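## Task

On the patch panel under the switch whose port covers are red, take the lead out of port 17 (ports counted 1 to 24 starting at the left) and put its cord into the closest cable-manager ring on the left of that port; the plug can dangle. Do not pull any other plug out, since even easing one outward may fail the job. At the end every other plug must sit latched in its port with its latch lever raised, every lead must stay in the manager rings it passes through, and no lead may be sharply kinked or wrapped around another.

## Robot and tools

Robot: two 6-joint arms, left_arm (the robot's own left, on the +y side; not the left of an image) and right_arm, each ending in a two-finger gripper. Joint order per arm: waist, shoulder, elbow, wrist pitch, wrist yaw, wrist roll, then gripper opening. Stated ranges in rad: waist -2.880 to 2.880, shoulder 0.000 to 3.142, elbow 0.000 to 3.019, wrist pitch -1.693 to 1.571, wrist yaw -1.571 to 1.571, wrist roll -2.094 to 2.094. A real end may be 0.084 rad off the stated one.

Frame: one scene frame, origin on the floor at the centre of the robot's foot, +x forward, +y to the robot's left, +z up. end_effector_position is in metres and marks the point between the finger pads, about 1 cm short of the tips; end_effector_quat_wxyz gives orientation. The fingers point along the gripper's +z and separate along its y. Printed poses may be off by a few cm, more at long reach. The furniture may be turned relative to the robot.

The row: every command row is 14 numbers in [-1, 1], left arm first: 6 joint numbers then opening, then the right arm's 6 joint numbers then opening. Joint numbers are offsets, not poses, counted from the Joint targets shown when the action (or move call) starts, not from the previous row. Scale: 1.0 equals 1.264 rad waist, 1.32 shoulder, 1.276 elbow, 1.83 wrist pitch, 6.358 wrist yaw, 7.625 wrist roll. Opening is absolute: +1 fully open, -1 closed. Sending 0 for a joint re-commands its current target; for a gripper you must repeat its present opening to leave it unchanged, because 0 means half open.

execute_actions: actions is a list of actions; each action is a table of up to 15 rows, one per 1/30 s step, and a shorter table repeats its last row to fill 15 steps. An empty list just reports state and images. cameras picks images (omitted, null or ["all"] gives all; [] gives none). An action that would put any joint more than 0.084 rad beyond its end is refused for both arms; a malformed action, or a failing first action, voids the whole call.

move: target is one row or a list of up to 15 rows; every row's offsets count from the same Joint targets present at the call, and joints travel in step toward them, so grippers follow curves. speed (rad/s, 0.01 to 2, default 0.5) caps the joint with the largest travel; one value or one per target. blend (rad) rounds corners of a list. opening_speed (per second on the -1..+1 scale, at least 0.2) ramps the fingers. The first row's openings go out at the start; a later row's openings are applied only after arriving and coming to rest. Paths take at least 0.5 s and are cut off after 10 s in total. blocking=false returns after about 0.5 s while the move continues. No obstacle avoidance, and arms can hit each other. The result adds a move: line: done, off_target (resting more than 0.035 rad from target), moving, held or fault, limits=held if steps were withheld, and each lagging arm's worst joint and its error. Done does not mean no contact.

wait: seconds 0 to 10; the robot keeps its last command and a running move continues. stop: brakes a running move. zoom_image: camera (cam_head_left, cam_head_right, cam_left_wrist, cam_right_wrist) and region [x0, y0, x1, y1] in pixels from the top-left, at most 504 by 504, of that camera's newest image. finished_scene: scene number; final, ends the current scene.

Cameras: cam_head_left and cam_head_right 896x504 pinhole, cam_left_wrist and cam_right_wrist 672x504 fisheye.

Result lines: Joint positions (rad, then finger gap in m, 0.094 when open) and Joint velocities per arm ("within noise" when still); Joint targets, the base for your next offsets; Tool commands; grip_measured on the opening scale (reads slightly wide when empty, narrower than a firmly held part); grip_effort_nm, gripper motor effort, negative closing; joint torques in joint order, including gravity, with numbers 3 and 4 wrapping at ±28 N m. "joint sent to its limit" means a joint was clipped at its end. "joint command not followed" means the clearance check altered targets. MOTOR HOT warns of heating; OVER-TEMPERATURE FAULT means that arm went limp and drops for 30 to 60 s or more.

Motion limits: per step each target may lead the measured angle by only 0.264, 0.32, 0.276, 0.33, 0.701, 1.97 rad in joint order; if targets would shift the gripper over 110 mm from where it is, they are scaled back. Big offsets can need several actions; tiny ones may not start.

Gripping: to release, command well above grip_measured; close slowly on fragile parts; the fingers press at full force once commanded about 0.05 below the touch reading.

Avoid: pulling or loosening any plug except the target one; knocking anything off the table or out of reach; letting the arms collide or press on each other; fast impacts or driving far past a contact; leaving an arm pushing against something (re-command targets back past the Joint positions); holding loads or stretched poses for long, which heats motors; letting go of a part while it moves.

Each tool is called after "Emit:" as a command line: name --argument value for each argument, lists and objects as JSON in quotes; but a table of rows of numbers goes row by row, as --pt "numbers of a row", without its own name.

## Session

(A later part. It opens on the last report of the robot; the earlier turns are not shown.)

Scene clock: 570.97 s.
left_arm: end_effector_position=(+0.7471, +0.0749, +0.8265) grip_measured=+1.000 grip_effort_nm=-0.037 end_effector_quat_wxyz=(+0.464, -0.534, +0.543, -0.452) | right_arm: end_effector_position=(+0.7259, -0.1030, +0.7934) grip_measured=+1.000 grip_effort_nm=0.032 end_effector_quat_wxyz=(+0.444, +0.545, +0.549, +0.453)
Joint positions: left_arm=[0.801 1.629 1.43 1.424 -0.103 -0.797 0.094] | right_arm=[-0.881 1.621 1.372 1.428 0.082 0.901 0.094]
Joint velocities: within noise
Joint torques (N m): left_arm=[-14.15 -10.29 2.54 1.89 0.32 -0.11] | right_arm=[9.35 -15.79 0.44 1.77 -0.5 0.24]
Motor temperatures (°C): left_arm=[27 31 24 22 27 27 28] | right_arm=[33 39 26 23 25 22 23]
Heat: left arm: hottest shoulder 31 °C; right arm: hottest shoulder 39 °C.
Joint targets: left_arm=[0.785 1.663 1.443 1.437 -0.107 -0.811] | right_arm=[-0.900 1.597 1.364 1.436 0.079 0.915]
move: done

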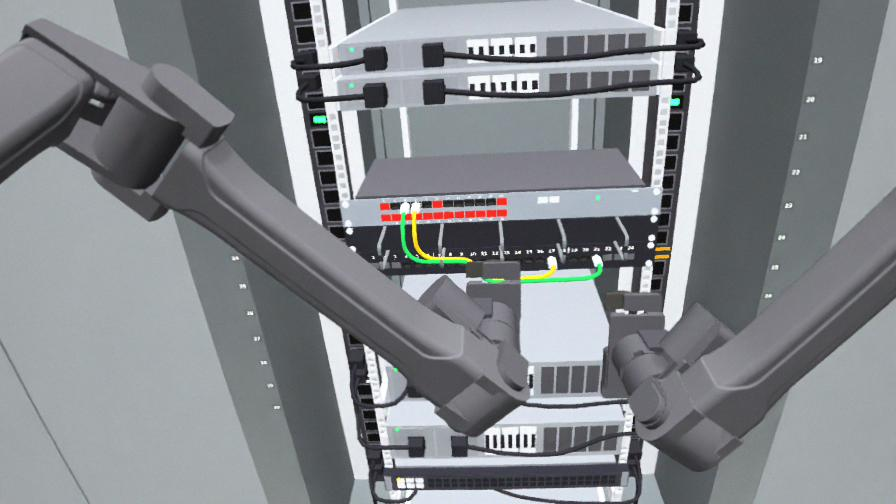

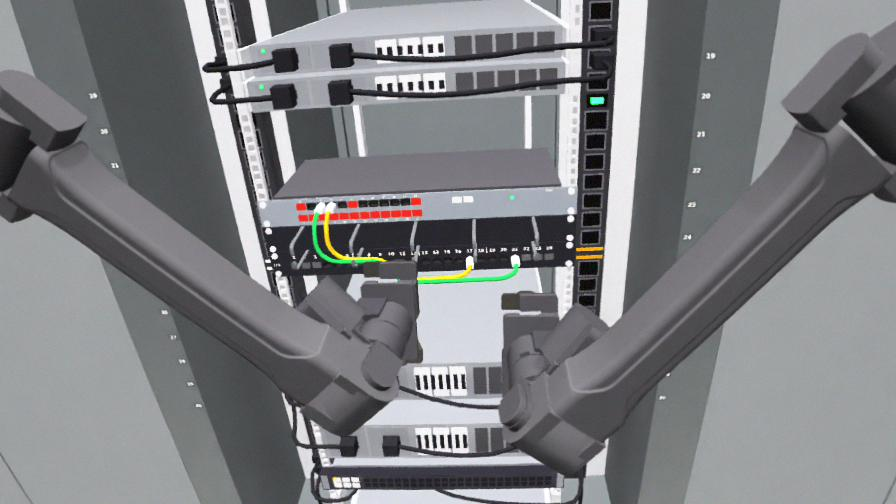

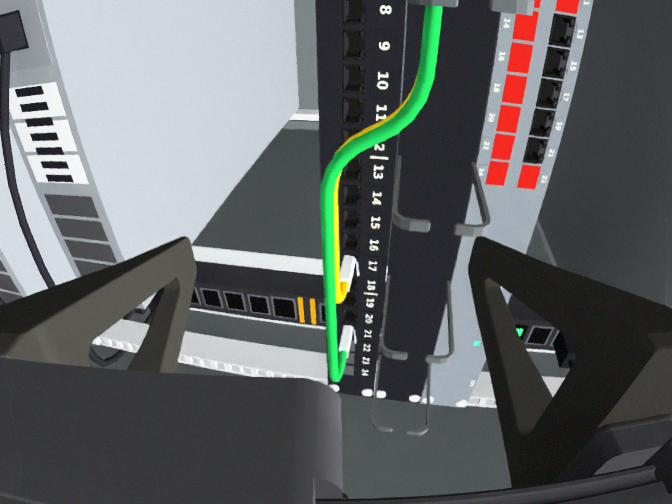

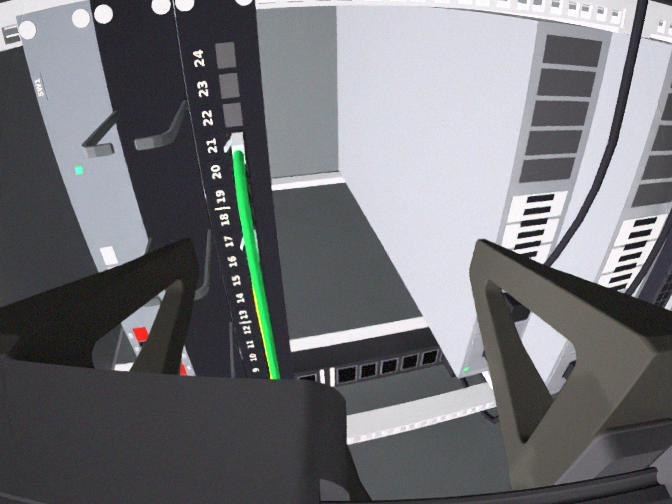

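Emit:
move --pt "0.3956 -0.144 -0.11 -0.6 0.0 0 1 0 0 0 0 0 0 1" --pt "0.3956 -0.144 -0.11 -0.6 0.0 0 1 0.2573 -0.1011 0.0566 -0.2097 0.0616 -0.2370 1" --speed 0.7

Scene clock: 756.57 s.
left_arm: end_effector_position=(+0.5781, +0.2509, +0.5701) grip_measured=+1.000 grip_effort_nm=-0.037 end_effector_quat_wxyz=(+0.121, -0.465, +0.866, -0.142) | right_arm: end_effector_position=(+0.7665, -0.0409, +0.8714) grip_measured=+1.000 grip_effort_nm=0.032 end_effector_quat_wxyz=(+0.491, -0.005, +0.871, +0.000)
Joint positions: left_arm=[1.272 1.492 1.308 0.346 -0.105 -0.799 0.094] | right_arm=[-0.594 1.483 1.417 1.062 0.468 -0.877 0.094]
Joint velocities: within noise
Joint torques (N m): left_arm=[-4.95 -16.85 0.35 0.57 -0.03 -0.14] | right_arm=[14.27 -12.92 3.7 0.66 -0.34 0.01]
Motor temperatures (°C): left_arm=[29 30 24 22 27 26 27] | right_arm=[32 38 25 23 26 22 23]
Heat: left arm: hottest shoulder 30 °C; right arm: hottest shoulder 38 °C.
Joint targets: left_arm=[1.286 1.473 1.303 0.339 -0.107 -0.811] | right_arm=[-0.574 1.463 1.436 1.052 0.471 -0.891]
move: done

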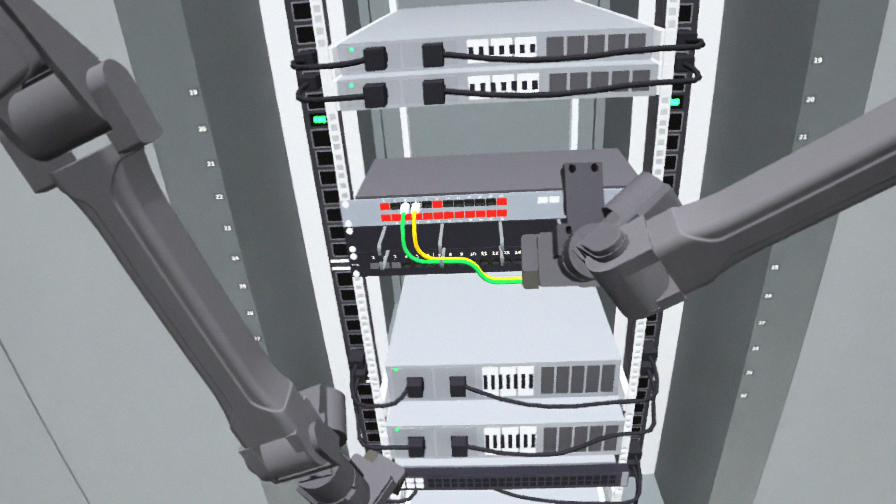

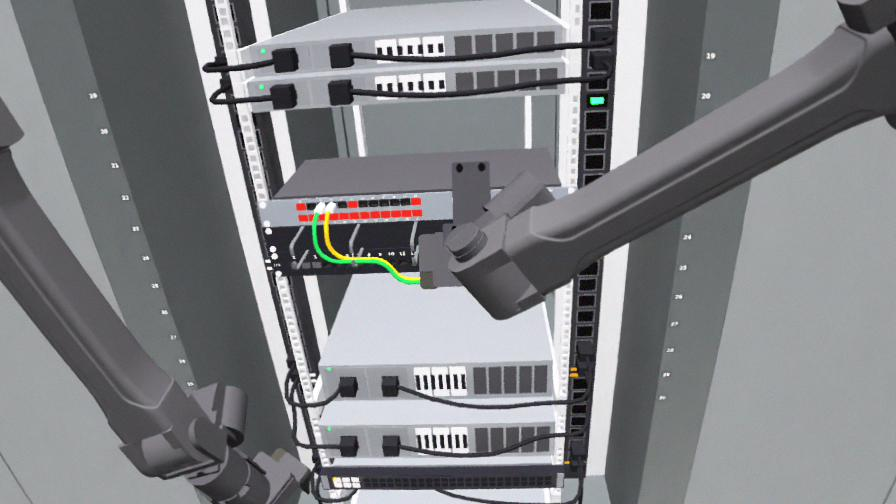

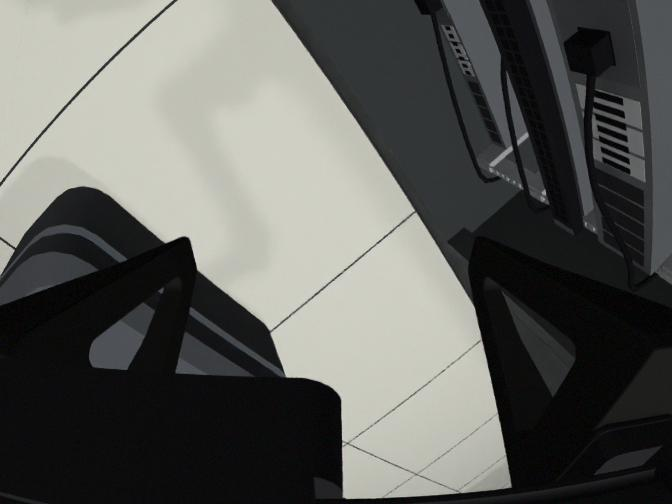

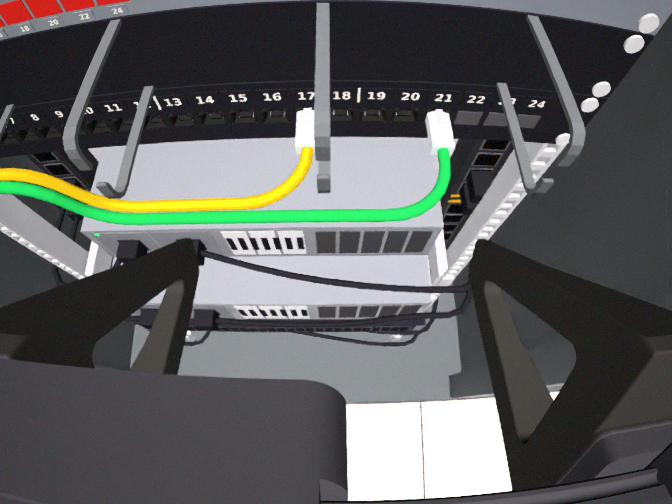

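Emit:
move --pt "0 0 0 0 0 0 1 -0.0475 0.3311 0.1755 0.0809 -0.0249 0.1037 -0.1" --pt "0 0 0 0 0 0 1 -0.0953 0.3652 0.3502 0.2793 -0.0497 0.2083 -0.1" --blend 0.1

Emit:
zoom_image --camera "cam_right_wrist" --region '[200, 80, 440, 320]'

Scene clock: 823.90 s.
left_arm: end_effector_position=(+0.5781, +0.2509, +0.5701) grip_measured=+1.000 grip_effort_nm=-0.037 end_effector_quat_wxyz=(+0.121, -0.465, +0.866, -0.142) | right_arm: end_effector_position=(+0.7802, +0.0040, +0.8421) grip_measured=-0.099 grip_effort_nm=-0.042 end_effector_quat_wxyz=(+0.541, +0.553, +0.451, +0.445)
Joint positions: left_arm=[1.272 1.492 1.308 0.346 -0.105 -0.799 0.094] | right_arm=[-0.674 1.926 1.864 1.545 0.158 0.682 0.042]
Joint velocities: within noise
Joint torques (N m): left_arm=[-4.89 -16.97 0.38 0.53 -0.04 -0.14] | right_arm=[15.03 -10.64 3.78 1.83 -0.65 0.26]
Motor temperatures (°C): left_arm=[27 35 24 22 26 26 27] | right_arm=[33 39 26 23 26 21 23]
Heat: left arm: hottest shoulder 35 °C; right arm: hottest shoulder 39 °C.
Joint targets: left_arm=[1.286 1.473 1.303 0.339 -0.107 -0.811] | right_arm=[-0.695 1.945 1.883 1.561 0.155 0.697]
joint sent to its limit (right arm) — joint 4 (wrist pitch), upper limit.
move: done

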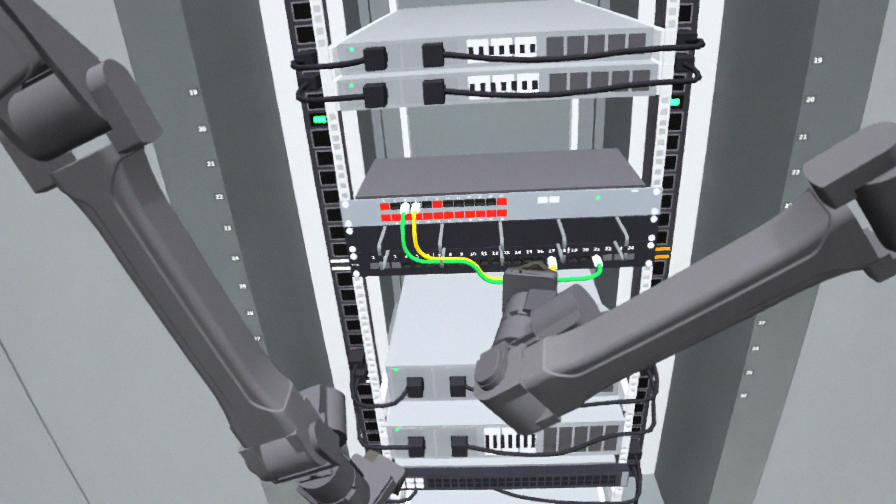

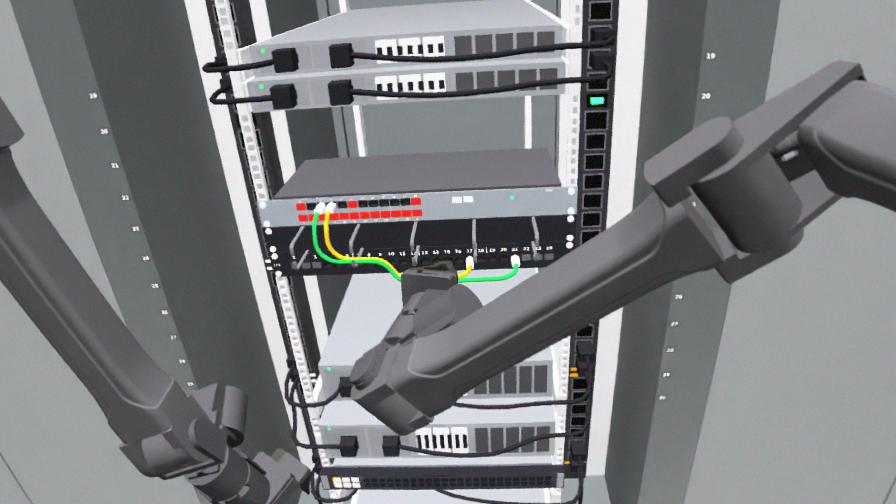

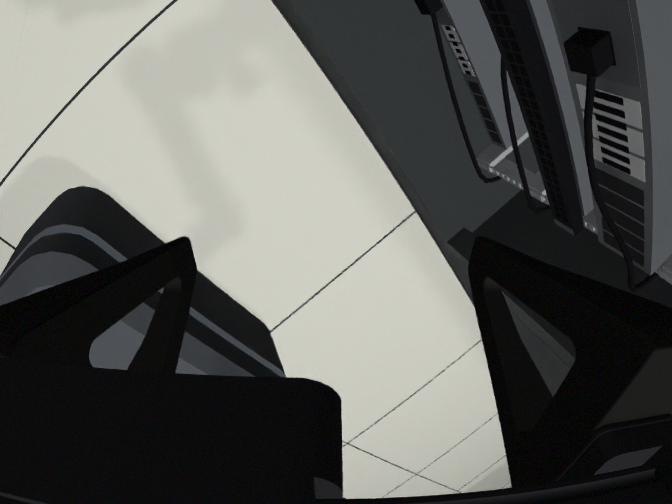

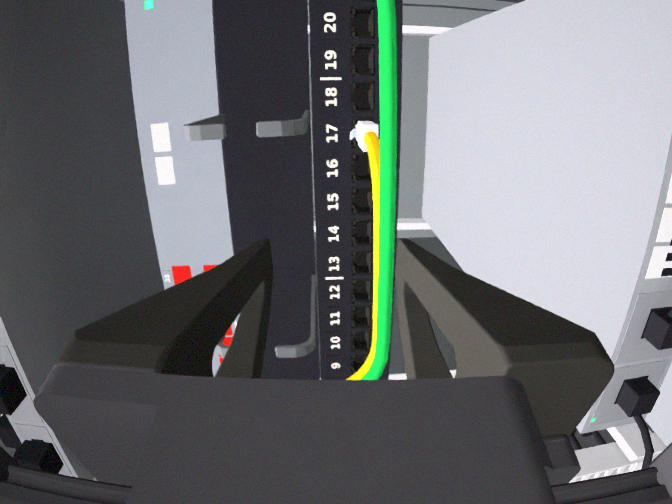

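Scaled by 2.100 from the camera's 672x504 image, which has a finer 960x720 frame.

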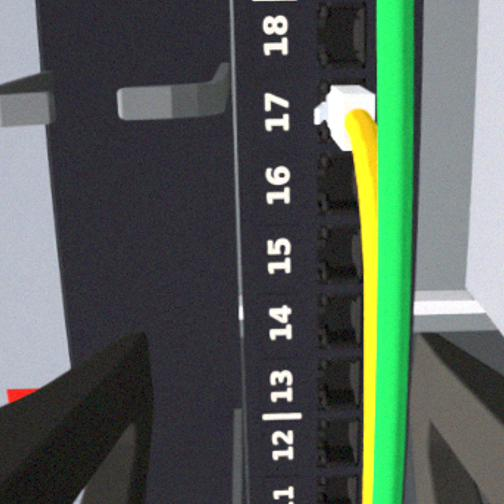

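Emit:
move --target '[0,0,0,0,0,0,1,-0.0147,0.0133,0.1089,-0.067,0,0.0026,-0.1]' --speed 0.2 --cameras '["cam_right_wrist"]'

Emit:
zoom_image --camera "cam_right_wrist" --region '[220, 80, 440, 300]'

Scene clock: 862.60 s.
left_arm: end_effector_position=(+0.5781, +0.2509, +0.5701) grip_measured=+1.000 grip_effort_nm=-0.037 end_effector_quat_wxyz=(+0.121, -0.465, +0.866, -0.142) | right_arm: end_effector_position=(+0.8167, -0.0046, +0.8364) grip_measured=-0.099 grip_effort_nm=-0.037 end_effector_quat_wxyz=(+0.544, +0.554, +0.446, +0.445)
Joint positions: left_arm=[1.272 1.492 1.308 0.346 -0.105 -0.799 0.094] | right_arm=[-0.691 1.95 1.994 1.448 0.157 0.702 0.042]
Joint velocities: within noise
Joint torques (N m): left_arm=[-4.89 -17.03 0.29 0.51 -0.02 -0.13] | right_arm=[14.74 -12.22 5.09 0.7 -0.61 0.24]
Motor temperatures (°C): left_arm=[27 36 24 22 26 26 27] | right_arm=[33 38 26 23 26 21 23]
Heat: left arm: hottest shoulder 36 °C; right arm: hottest shoulder 38 °C.
Joint targets: left_arm=[1.286 1.473 1.303 0.339 -0.107 -0.811] | right_arm=[-0.714 1.963 2.022 1.438 0.154 0.716]
move: done
Images, in order (width x height): cam_right_wrist 672x504.

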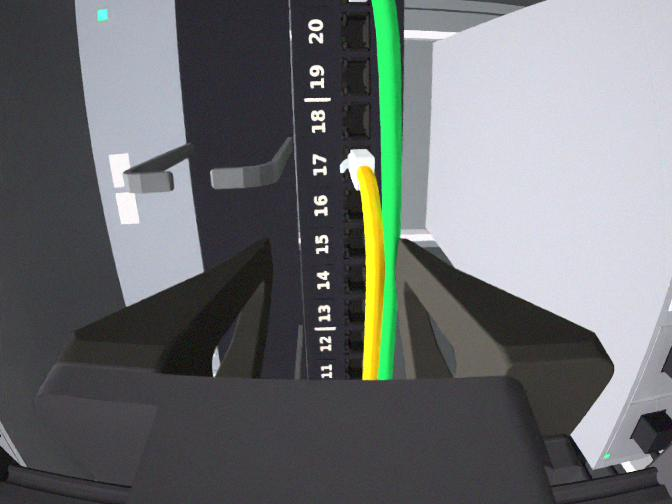

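Scaled by 2.291 from the camera's 672x504 image, which has a finer 960x720 frame.

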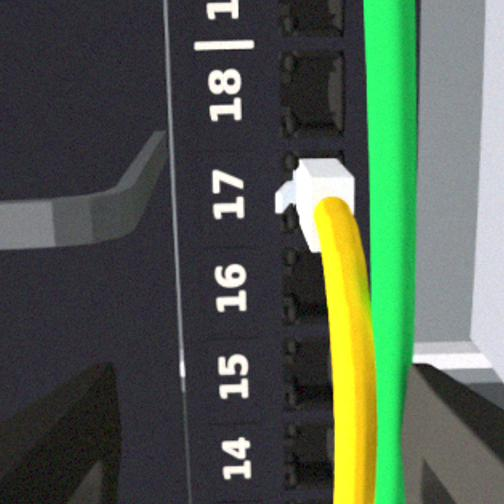

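Emit:
move --target '[0,0,0,0,0,0,1,-0.0136,0.0085,0.0183,-0.0077,-0.0003,0.0022,-0.1]' --speed 0.2 --cameras '["cam_right_wrist"]'

Emit:
zoom_image --camera "cam_right_wrist" --region '[220, 80, 440, 300]'

Scene clock: 882.13 s.
left_arm: end_effector_position=(+0.5781, +0.2509, +0.5701) grip_measured=+1.000 grip_effort_nm=-0.037 end_effector_quat_wxyz=(+0.121, -0.465, +0.866, -0.142) | right_arm: end_effector_position=(+0.8244, -0.0160, +0.8295) grip_measured=-0.099 grip_effort_nm=-0.037 end_effector_quat_wxyz=(+0.549, +0.554, +0.442, +0.443)
Joint positions: left_arm=[1.272 1.492 1.308 0.346 -0.105 -0.799 0.094] | right_arm=[-0.712 1.954 2.021 1.434 0.156 0.719 0.042]
Joint velocities: within noise
Joint torques (N m): left_arm=[-5.07 -17.03 0.29 0.49 -0.03 -0.15] | right_arm=[14.86 -11.93 4.98 0.66 -0.63 0.24]
Motor temperatures (°C): left_arm=[27 36 24 22 26 26 27] | right_arm=[34 38 27 23 26 21 23]
Heat: left arm: hottest shoulder 36 °C; right arm: hottest shoulder 38 °C.
Joint targets: left_arm=[1.286 1.473 1.303 0.339 -0.107 -0.811] | right_arm=[-0.731 1.974 2.045 1.424 0.153 0.733]
move: done
Images, in order (width x height): cam_right_wrist 672x504.

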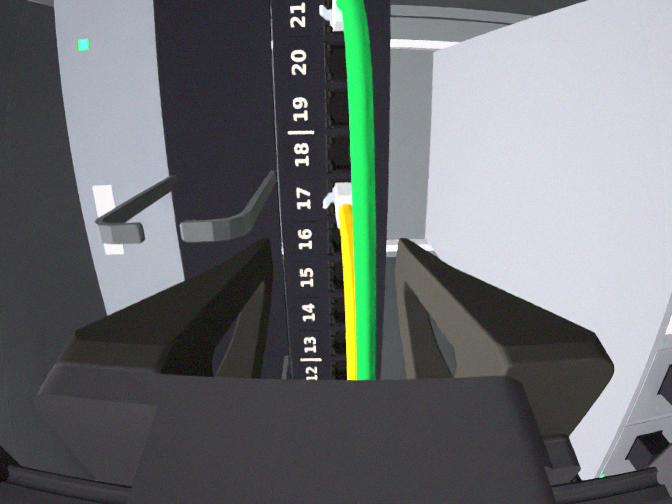

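Scaled by 2.291 from the camera's 672x504 image, which has a finer 960x720 frame.

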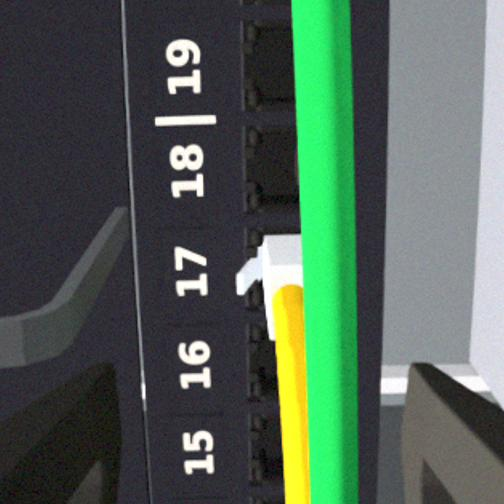

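Emit:
move --target '[0,0,0,0,0,0,1,-0.0051,0.0154,0.0610,-0.0319,0,0.001,-0.1]' --speed 0.15 --cameras '["cam_right_wrist","cam_head_left","cam_head_right"]'

Emit:
zoom_image --camera "cam_right_wrist" --region '[220, 120, 440, 340]'

Scene clock: 917.10 s.
left_arm: end_effector_position=(+0.5781, +0.2509, +0.5701) grip_measured=+1.000 grip_effort_nm=-0.042 end_effector_quat_wxyz=(+0.121, -0.465, +0.866, -0.142) | right_arm: end_effector_position=(+0.8425, -0.0172, +0.8279) grip_measured=-0.099 grip_effort_nm=-0.037 end_effector_quat_wxyz=(+0.548, +0.555, +0.441, +0.444)
Joint positions: left_arm=[1.272 1.492 1.308 0.346 -0.105 -0.799 0.094] | right_arm=[-0.715 1.973 2.096 1.376 0.156 0.726 0.042]
Joint velocities: within noise
Joint torques (N m): left_arm=[-5.07 -16.85 0.34 0.5 -0.03 -0.14] | right_arm=[14.56 -12.57 5.52 0.76 -0.62 0.24]
Motor temperatures (°C): left_arm=[27 36 23 22 26 26 27] | right_arm=[34 38 27 23 26 21 23]
Heat: left arm: hottest shoulder 36 °C; right arm: hottest shoulder 38 °C.
Joint targets: left_arm=[1.286 1.473 1.303 0.339 -0.107 -0.811] | right_arm=[-0.737 1.995 2.123 1.366 0.153 0.741]
move: done
Images, in order (width x height): cam_head_left 896x504, cam_head_right 896x504, cam_right_wrist 672x504.

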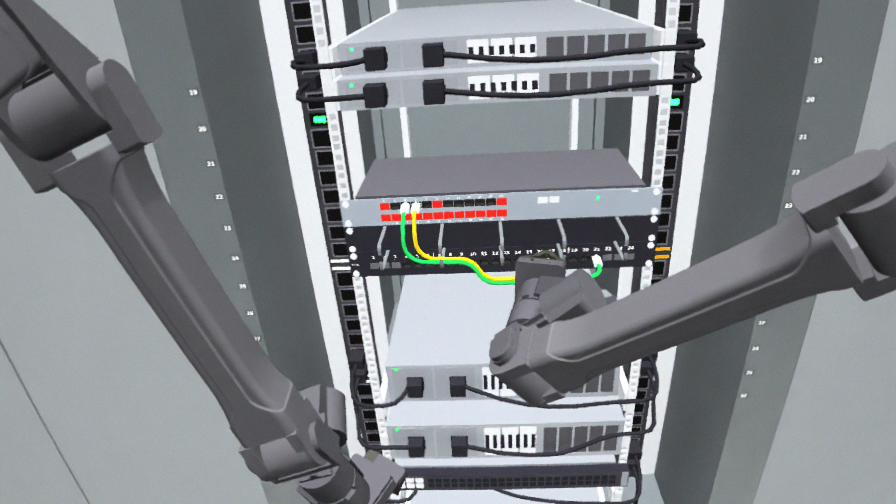

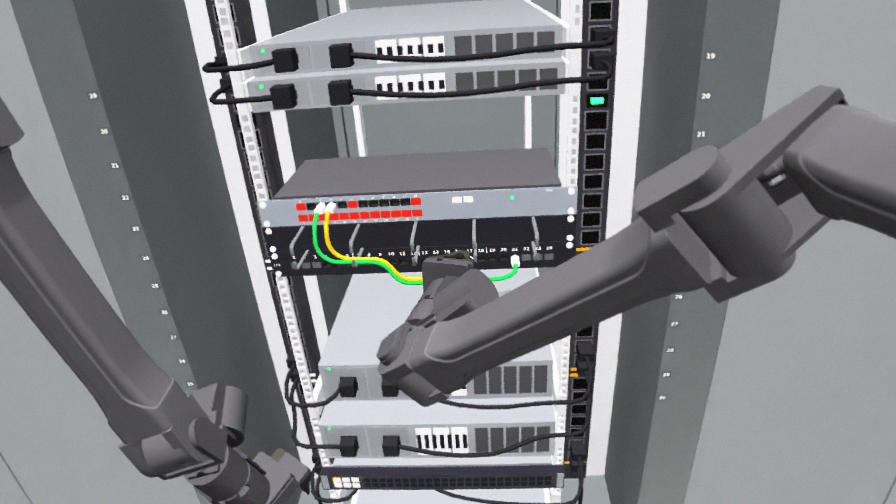

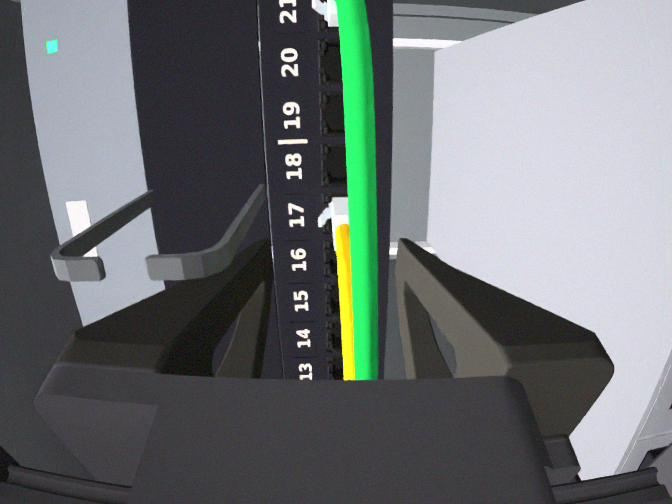

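Scaled by 2.291 from the camera's 672x504 image, which has a finer 960x720 frame.

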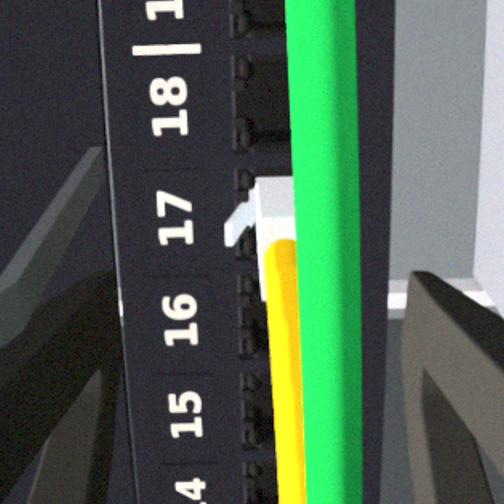

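Emit:
zoom_image --camera "cam_head_right" --region '[400, 220, 520, 300]'

Emit:
zoom_image --camera "cam_head_left" --region '[490, 220, 610, 300]'

Scaled by 4.200 from the camera's 896x504 image, which has a finer 1280x720 frame.

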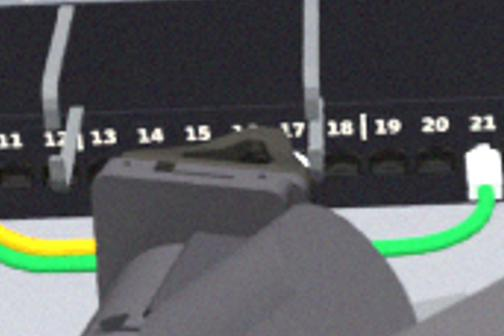

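Scaled by 4.200 from the camera's 896x504 image, which has a finer 1280x720 frame.

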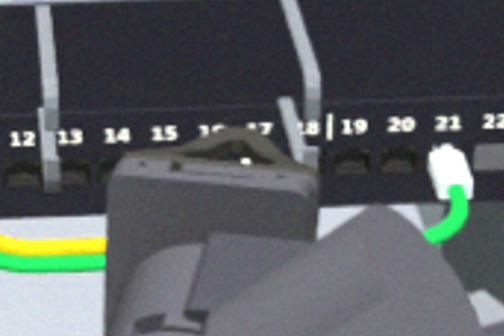

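Emit:
move --target '[0,0,0,0,0,0,1,-0.0079,0,0.0063,-0.0044,0,0,-0.1]' --speed 0.15 --cameras '["cam_right_wrist","cam_head_left","cam_head_right"]'

Emit:
zoom_image --camera "cam_right_wrist" --region '[220, 120, 440, 340]'

Emit:
zoom_image --camera "cam_head_right" --region '[400, 220, 520, 300]'

Scene clock: 961.13 s.
left_arm: end_effector_position=(+0.5781, +0.2509, +0.5701) grip_measured=+1.000 grip_effort_nm=-0.042 end_effector_quat_wxyz=(+0.121, -0.465, +0.866, -0.142) | right_arm: end_effector_position=(+0.8432, -0.0191, +0.8226) grip_measured=-0.099 grip_effort_nm=-0.037 end_effector_quat_wxyz=(+0.548, +0.553, +0.445, +0.443)
Joint positions: left_arm=[1.272 1.492 1.308 0.346 -0.105 -0.799 0.094] | right_arm=[-0.724 1.976 2.102 1.368 0.154 0.727 0.042]
Joint velocities: within noise
Joint torques (N m): left_arm=[-5.01 -17.03 0.34 0.5 -0.03 -0.14] | right_arm=[14.62 -12.57 5.76 0.75 -0.53 0.22]
Motor temperatures (°C): left_arm=[27 37 23 22 26 26 27] | right_arm=[34 37 27 23 26 21 23]
Heat: left arm: hottest shoulder 37 °C; right arm: hottest shoulder 37 °C.
Joint targets: left_arm=[1.286 1.473 1.303 0.339 -0.107 -0.811] | right_arm=[-0.747 1.995 2.131 1.358 0.153 0.741]
move: done
Images, in order (width x height): cam_head_left 896x504, cam_head_right 896x504, cam_right_wrist 672x504.

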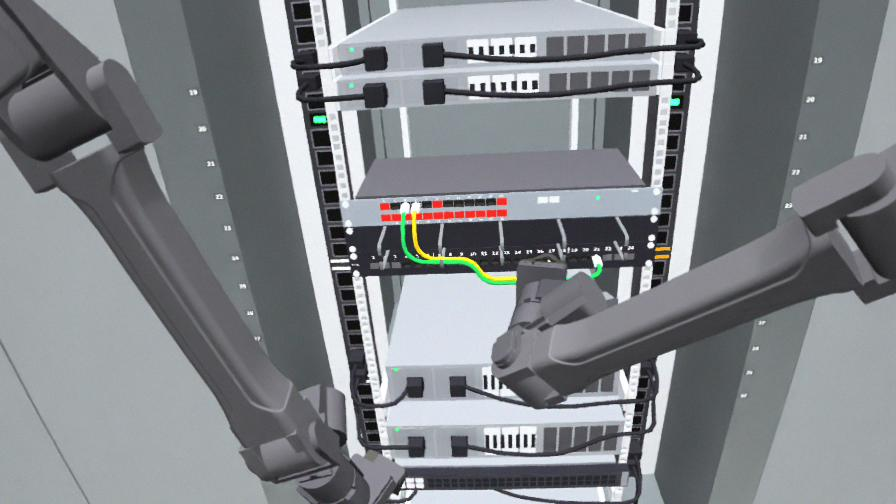

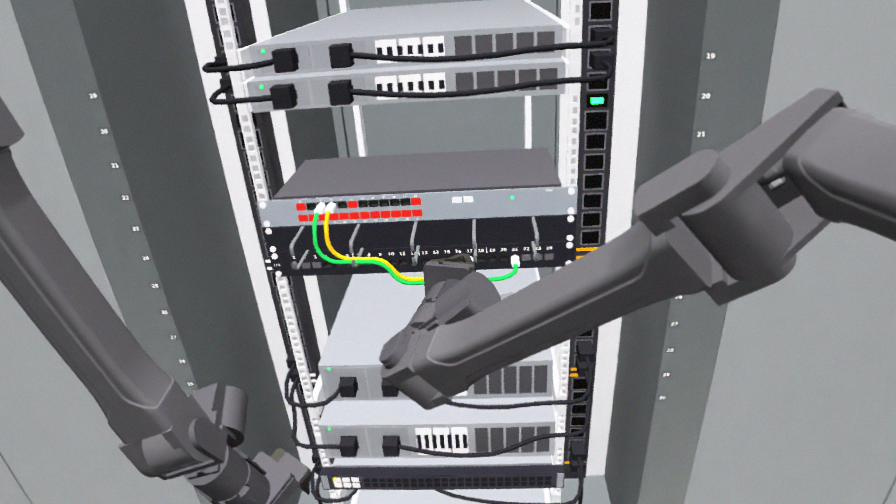

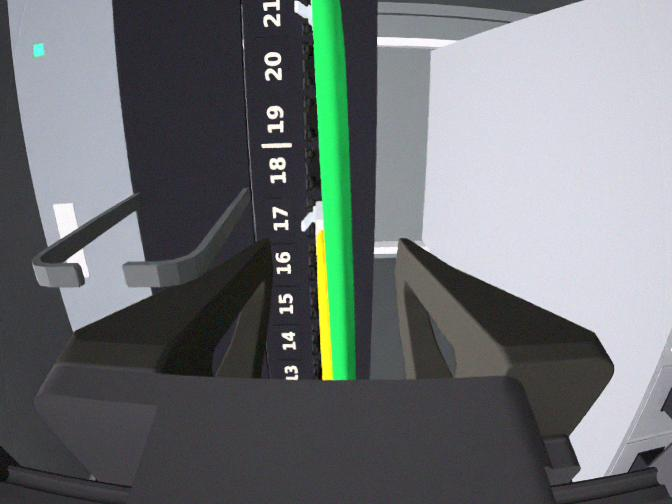

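Scaled by 2.291 from the camera's 672x504 image, which has a finer 960x720 frame.

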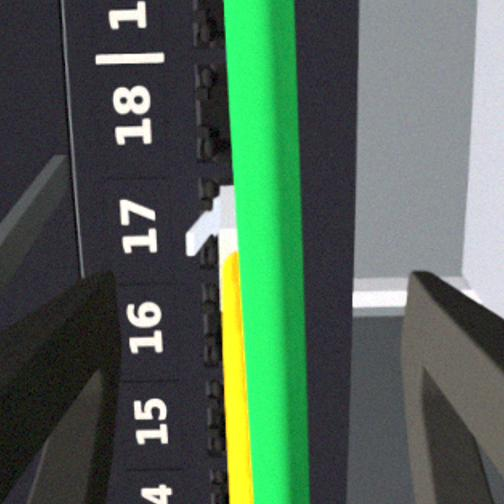

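Scaled by 4.200 from the camera's 896x504 image, which has a finer 1280x720 frame.

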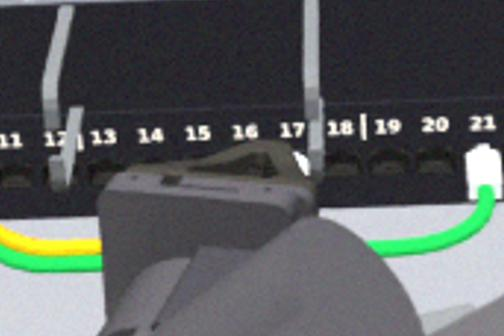

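Emit:
move --target '[0,0,0,0,0,0,1,0,0,0,0.0246,0,0,-0.1]' --speed 0.15 --cameras '["cam_right_wrist","cam_head_left","cam_head_right"]'

Emit:
zoom_image --camera "cam_right_wrist" --region '[220, 120, 440, 340]'

Scene clock: 990.60 s.
left_arm: end_effector_position=(+0.5781, +0.2509, +0.5701) grip_measured=+1.000 grip_effort_nm=-0.037 end_effector_quat_wxyz=(+0.121, -0.465, +0.866, -0.142) | right_arm: end_effector_position=(+0.8413, -0.0200, +0.8234) grip_measured=-0.099 grip_effort_nm=-0.037 end_effector_quat_wxyz=(+0.552, +0.553, +0.441, +0.443)
Joint positions: left_arm=[1.272 1.492 1.308 0.346 -0.105 -0.799 0.094] | right_arm=[-0.724 1.979 2.102 1.382 0.154 0.727 0.042]
Joint velocities: within noise
Joint torques (N m): left_arm=[-5.07 -16.97 0.34 0.53 -0.02 -0.13] | right_arm=[14.33 -12.81 5.75 1.98 -0.55 0.27]
Motor temperatures (°C): left_arm=[27 37 23 22 26 26 27] | right_arm=[34 36 27 23 26 21 23]
Heat: left arm: hottest shoulder 37 °C; right arm: hottest shoulder 36 °C.
Joint targets: left_arm=[1.286 1.473 1.303 0.339 -0.107 -0.811] | right_arm=[-0.747 1.994 2.131 1.403 0.153 0.741]
move: done
Images, in order (width x height): cam_head_left 896x504, cam_head_right 896x504, cam_right_wrist 672x504.

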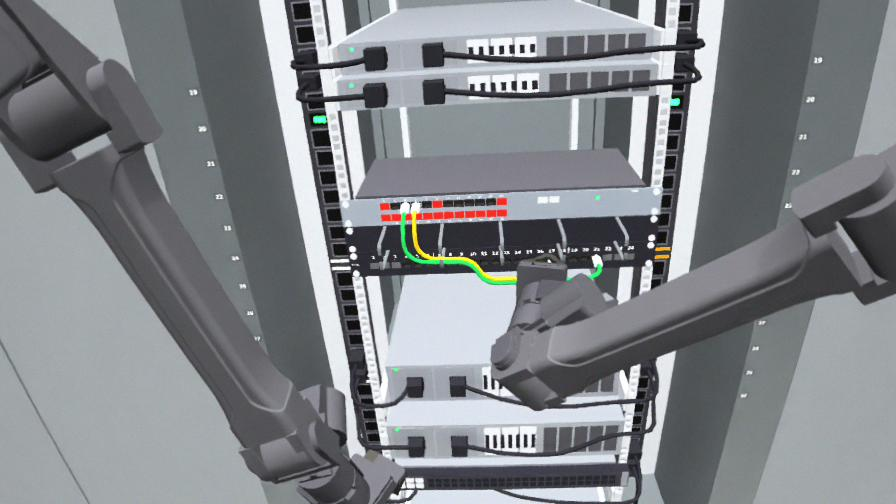

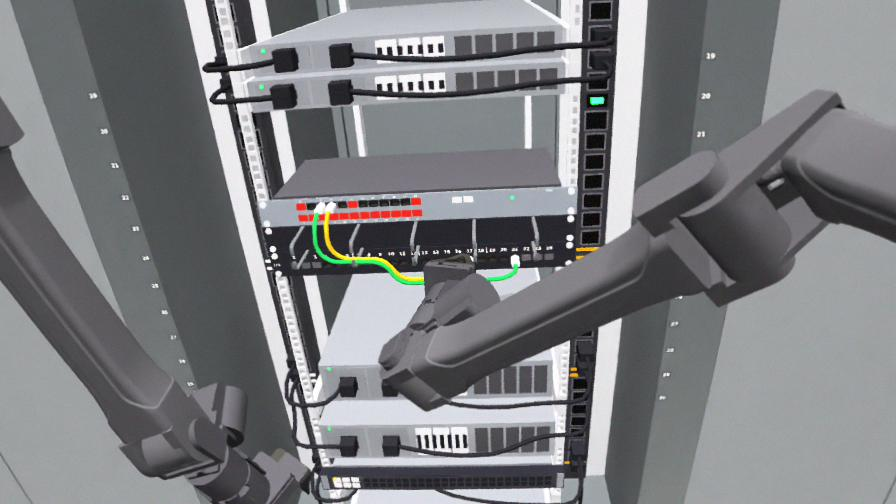

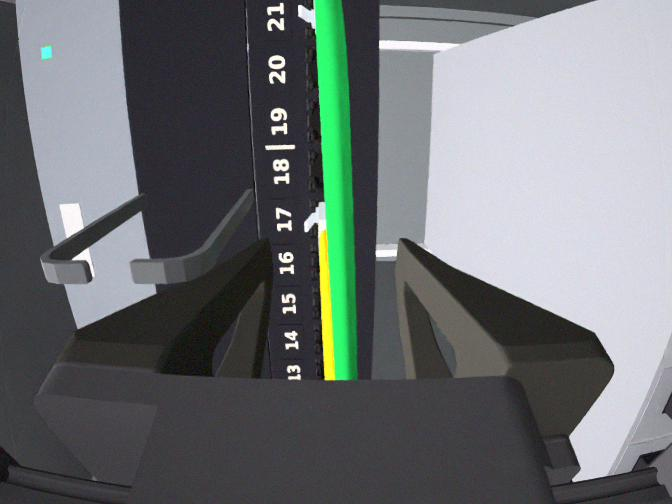

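Scaled by 2.291 from the camera's 672x504 image, which has a finer 960x720 frame.

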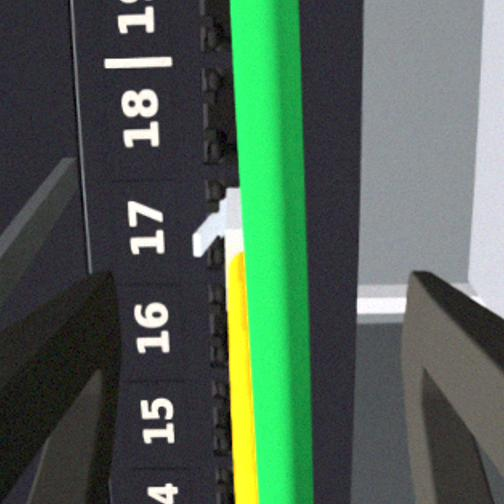

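Emit:
move --target '[0,0,0,0,0,0,1,0,0,0,0.0137,0,0,-0.1]' --speed 0.15 --cameras '["cam_right_wrist"]'

Emit:
zoom_image --camera "cam_right_wrist" --region '[220, 120, 440, 340]'

Scene clock: 997.43 s.
left_arm: end_effector_position=(+0.5781, +0.2509, +0.5701) grip_measured=+1.000 grip_effort_nm=-0.037 end_effector_quat_wxyz=(+0.121, -0.465, +0.866, -0.142) | right_arm: end_effector_position=(+0.8384, -0.0210, +0.8246) grip_measured=-0.099 grip_effort_nm=-0.037 end_effector_quat_wxyz=(+0.557, +0.552, +0.435, +0.443)
Joint positions: left_arm=[1.272 1.492 1.308 0.346 -0.105 -0.799 0.094] | right_arm=[-0.724 1.984 2.102 1.402 0.152 0.727 0.042]
Joint velocities: within noise
Joint torques (N m): left_arm=[-4.95 -17.03 0.34 0.51 -0.02 -0.14] | right_arm=[14.27 -13.16 5.7 2.19 -0.5 0.25]
Motor temperatures (°C): left_arm=[27 37 23 22 26 26 27] | right_arm=[34 37 27 23 26 21 23]
Heat: left arm: hottest shoulder 37 °C; right arm: hottest shoulder 37 °C.
Joint targets: left_arm=[1.286 1.473 1.303 0.339 -0.107 -0.811] | right_arm=[-0.747 1.995 2.131 1.428 0.153 0.741]
move: done
Images, in order (width x height): cam_right_wrist 672x504.

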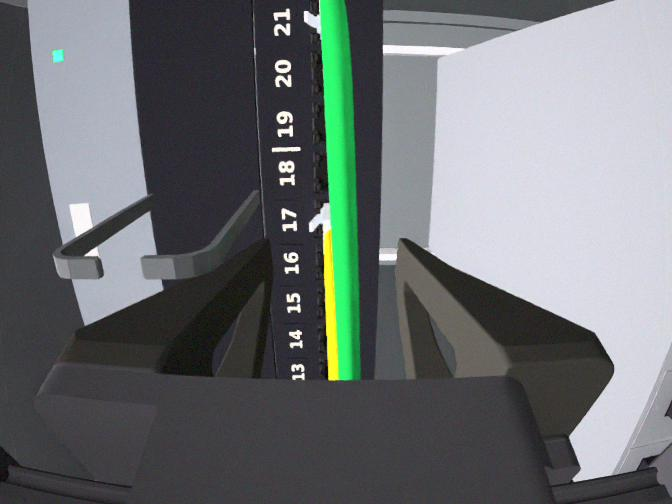

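Scaled by 2.291 from the camera's 672x504 image, which has a finer 960x720 frame.

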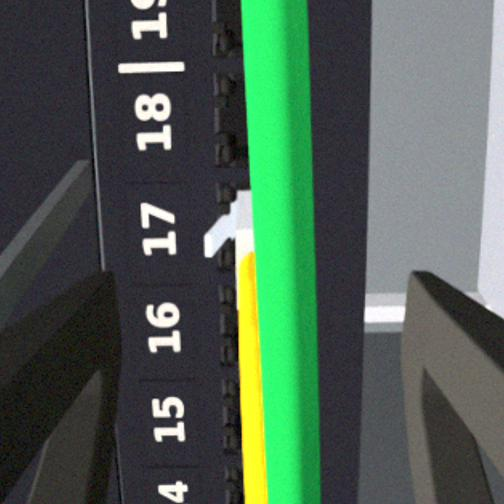

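Emit:
move --target '[0,0,0,0,0,0,1,0,0,0.0172,-0.0219,0,0,-0.1]' --speed 0.15 --cameras '["cam_right_wrist"]'

Emit:
zoom_image --camera "cam_right_wrist" --region '[220, 120, 440, 340]'

Scene clock: 1024.37 s.
left_arm: end_effector_position=(+0.5781, +0.2509, +0.5701) grip_measured=+1.000 grip_effort_nm=-0.032 end_effector_quat_wxyz=(+0.121, -0.465, +0.866, -0.142) | right_arm: end_effector_position=(+0.8408, -0.0209, +0.8245) grip_measured=-0.099 grip_effort_nm=-0.032 end_effector_quat_wxyz=(+0.557, +0.552, +0.434, +0.443)
Joint positions: left_arm=[1.272 1.492 1.308 0.346 -0.105 -0.8 0.094] | right_arm=[-0.724 1.988 2.115 1.395 0.152 0.727 0.042]
Joint velocities: within noise
Joint torques (N m): left_arm=[-4.95 -17.14 0.32 0.51 -0.03 -0.13] | right_arm=[14.51 -13.45 6.46 0.84 -0.48 0.23]
Motor temperatures (°C): left_arm=[27 37 23 22 26 26 27] | right_arm=[34 38 28 23 26 21 23]
Heat: left arm: hottest shoulder 37 °C; right arm: hottest shoulder 38 °C.
Joint targets: left_arm=[1.286 1.473 1.303 0.339 -0.107 -0.811] | right_arm=[-0.747 1.995 2.153 1.388 0.153 0.741]
move: off_target (right_arm); right_arm: the elbow is farthest, 0.038 rad from its target
Images, in order (width x height): cam_right_wrist 672x504.

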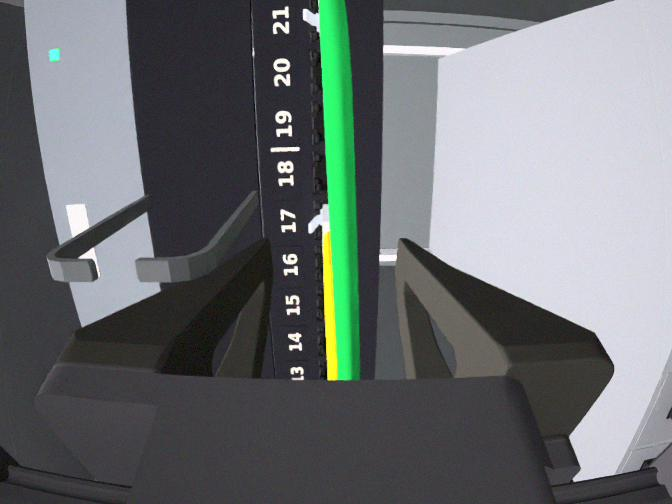

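Scaled by 2.291 from the camera's 672x504 image, which has a finer 960x720 frame.

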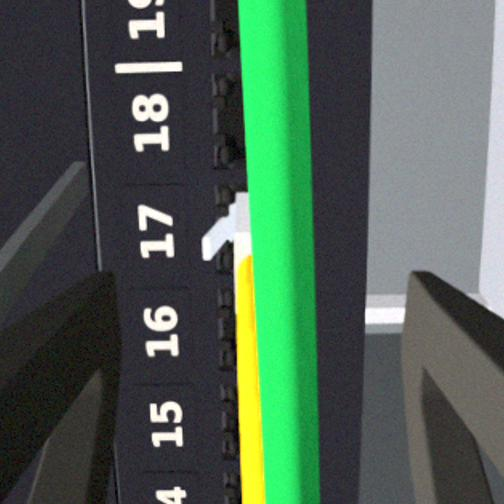

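Emit:
move --target '[0,0,0,0,0,0,1,0,-0.0189,0.008,-0.0082,0,0,-0.1]' --speed 0.15 --cameras '["cam_right_wrist"]'

Emit:
zoom_image --camera "cam_right_wrist" --region '[220, 120, 440, 340]'

Scene clock: 1034.90 s.
left_arm: end_effector_position=(+0.5781, +0.2509, +0.5701) grip_measured=+1.000 grip_effort_nm=-0.042 end_effector_quat_wxyz=(+0.121, -0.465, +0.866, -0.142) | right_arm: end_effector_position=(+0.8440, -0.0202, +0.8241) grip_measured=-0.099 grip_effort_nm=-0.032 end_effector_quat_wxyz=(+0.555, +0.552, +0.437, +0.443)
Joint positions: left_arm=[1.272 1.492 1.308 0.346 -0.105 -0.8 0.094] | right_arm=[-0.724 1.988 2.123 1.379 0.152 0.727 0.042]
Joint velocities: within noise
Joint torques (N m): left_arm=[-5.07 -17.03 0.38 0.49 -0.03 -0.15] | right_arm=[14.62 -15.85 6.69 0.96 -0.47 0.23]
Motor temperatures (°C): left_arm=[27 37 23 22 26 26 27] | right_arm=[34 38 28 23 26 21 23]
Heat: left arm: hottest shoulder 37 °C; right arm: hottest shoulder 38 °C.
Joint targets: left_arm=[1.286 1.473 1.303 0.339 -0.107 -0.811] | right_arm=[-0.747 1.970 2.163 1.373 0.153 0.741]
move: off_target (right_arm); right_arm: the elbow is farthest, 0.040 rad from its target
Images, in order (width x height): cam_right_wrist 672x504.

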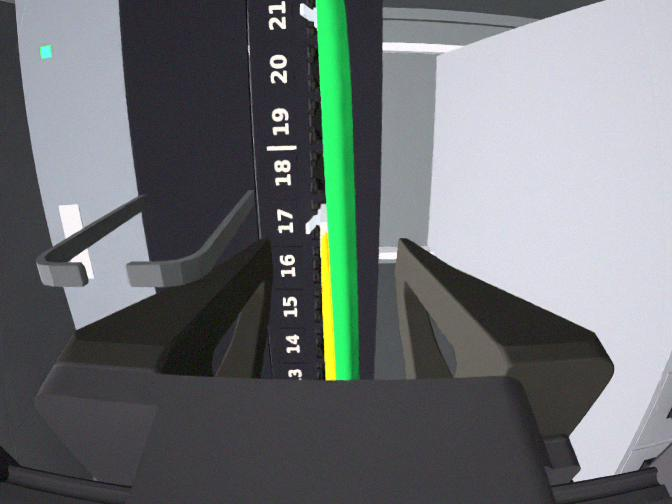

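Scaled by 2.291 from the camera's 672x504 image, which has a finer 960x720 frame.

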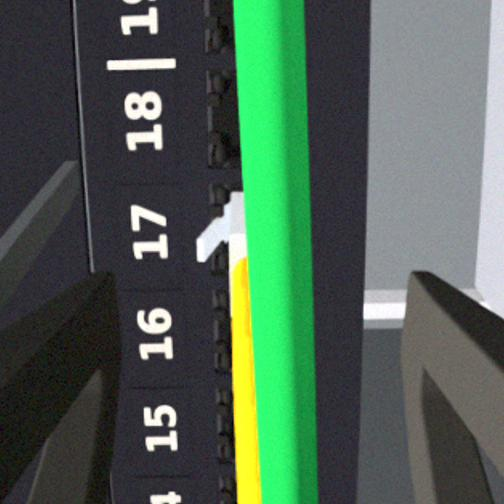

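Emit:
move --target '[0,0,0,0,0,0,1,0.0237,-0.006,0,0,0,0,-0.1]' --speed 0.1 --cameras '["cam_right_wrist"]'

Scene clock: 1048.47 s.
left_arm: end_effector_position=(+0.5781, +0.2509, +0.5701) grip_measured=+1.000 grip_effort_nm=-0.042 end_effector_quat_wxyz=(+0.121, -0.465, +0.866, -0.142) | right_arm: end_effector_position=(+0.8442, -0.0203, +0.8241) grip_measured=-0.099 grip_effort_nm=-0.037 end_effector_quat_wxyz=(+0.555, +0.552, +0.437, +0.443)
Joint positions: left_arm=[1.272 1.492 1.308 0.346 -0.105 -0.8 0.094] | right_arm=[-0.724 1.988 2.124 1.379 0.152 0.727 0.042]
Joint velocities: within noise
Joint torques (N m): left_arm=[-5.13 -17.03 0.38 0.53 -0.04 -0.14] | right_arm=[16.91 -16.5 6.72 0.85 -0.47 0.21]
Motor temperatures (°C): left_arm=[27 37 23 22 25 26 27] | right_arm=[34 39 29 23 26 21 23]
Heat: left arm: hottest shoulder 37 °C; right arm: hottest shoulder 39 °C.
Joint targets: left_arm=[1.286 1.473 1.303 0.339 -0.107 -0.811] | right_arm=[-0.717 1.962 2.163 1.373 0.153 0.741]
move: off_target (right_arm); right_arm: the elbow is farthest, 0.039 rad from its target
Images, in order (width x height): cam_right_wrist 672x504.

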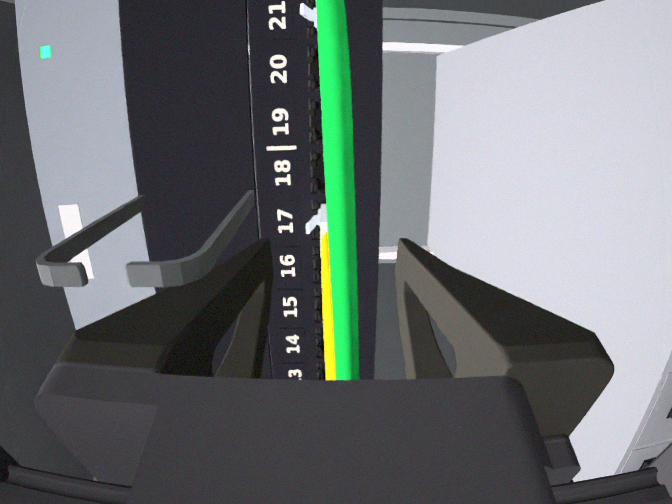

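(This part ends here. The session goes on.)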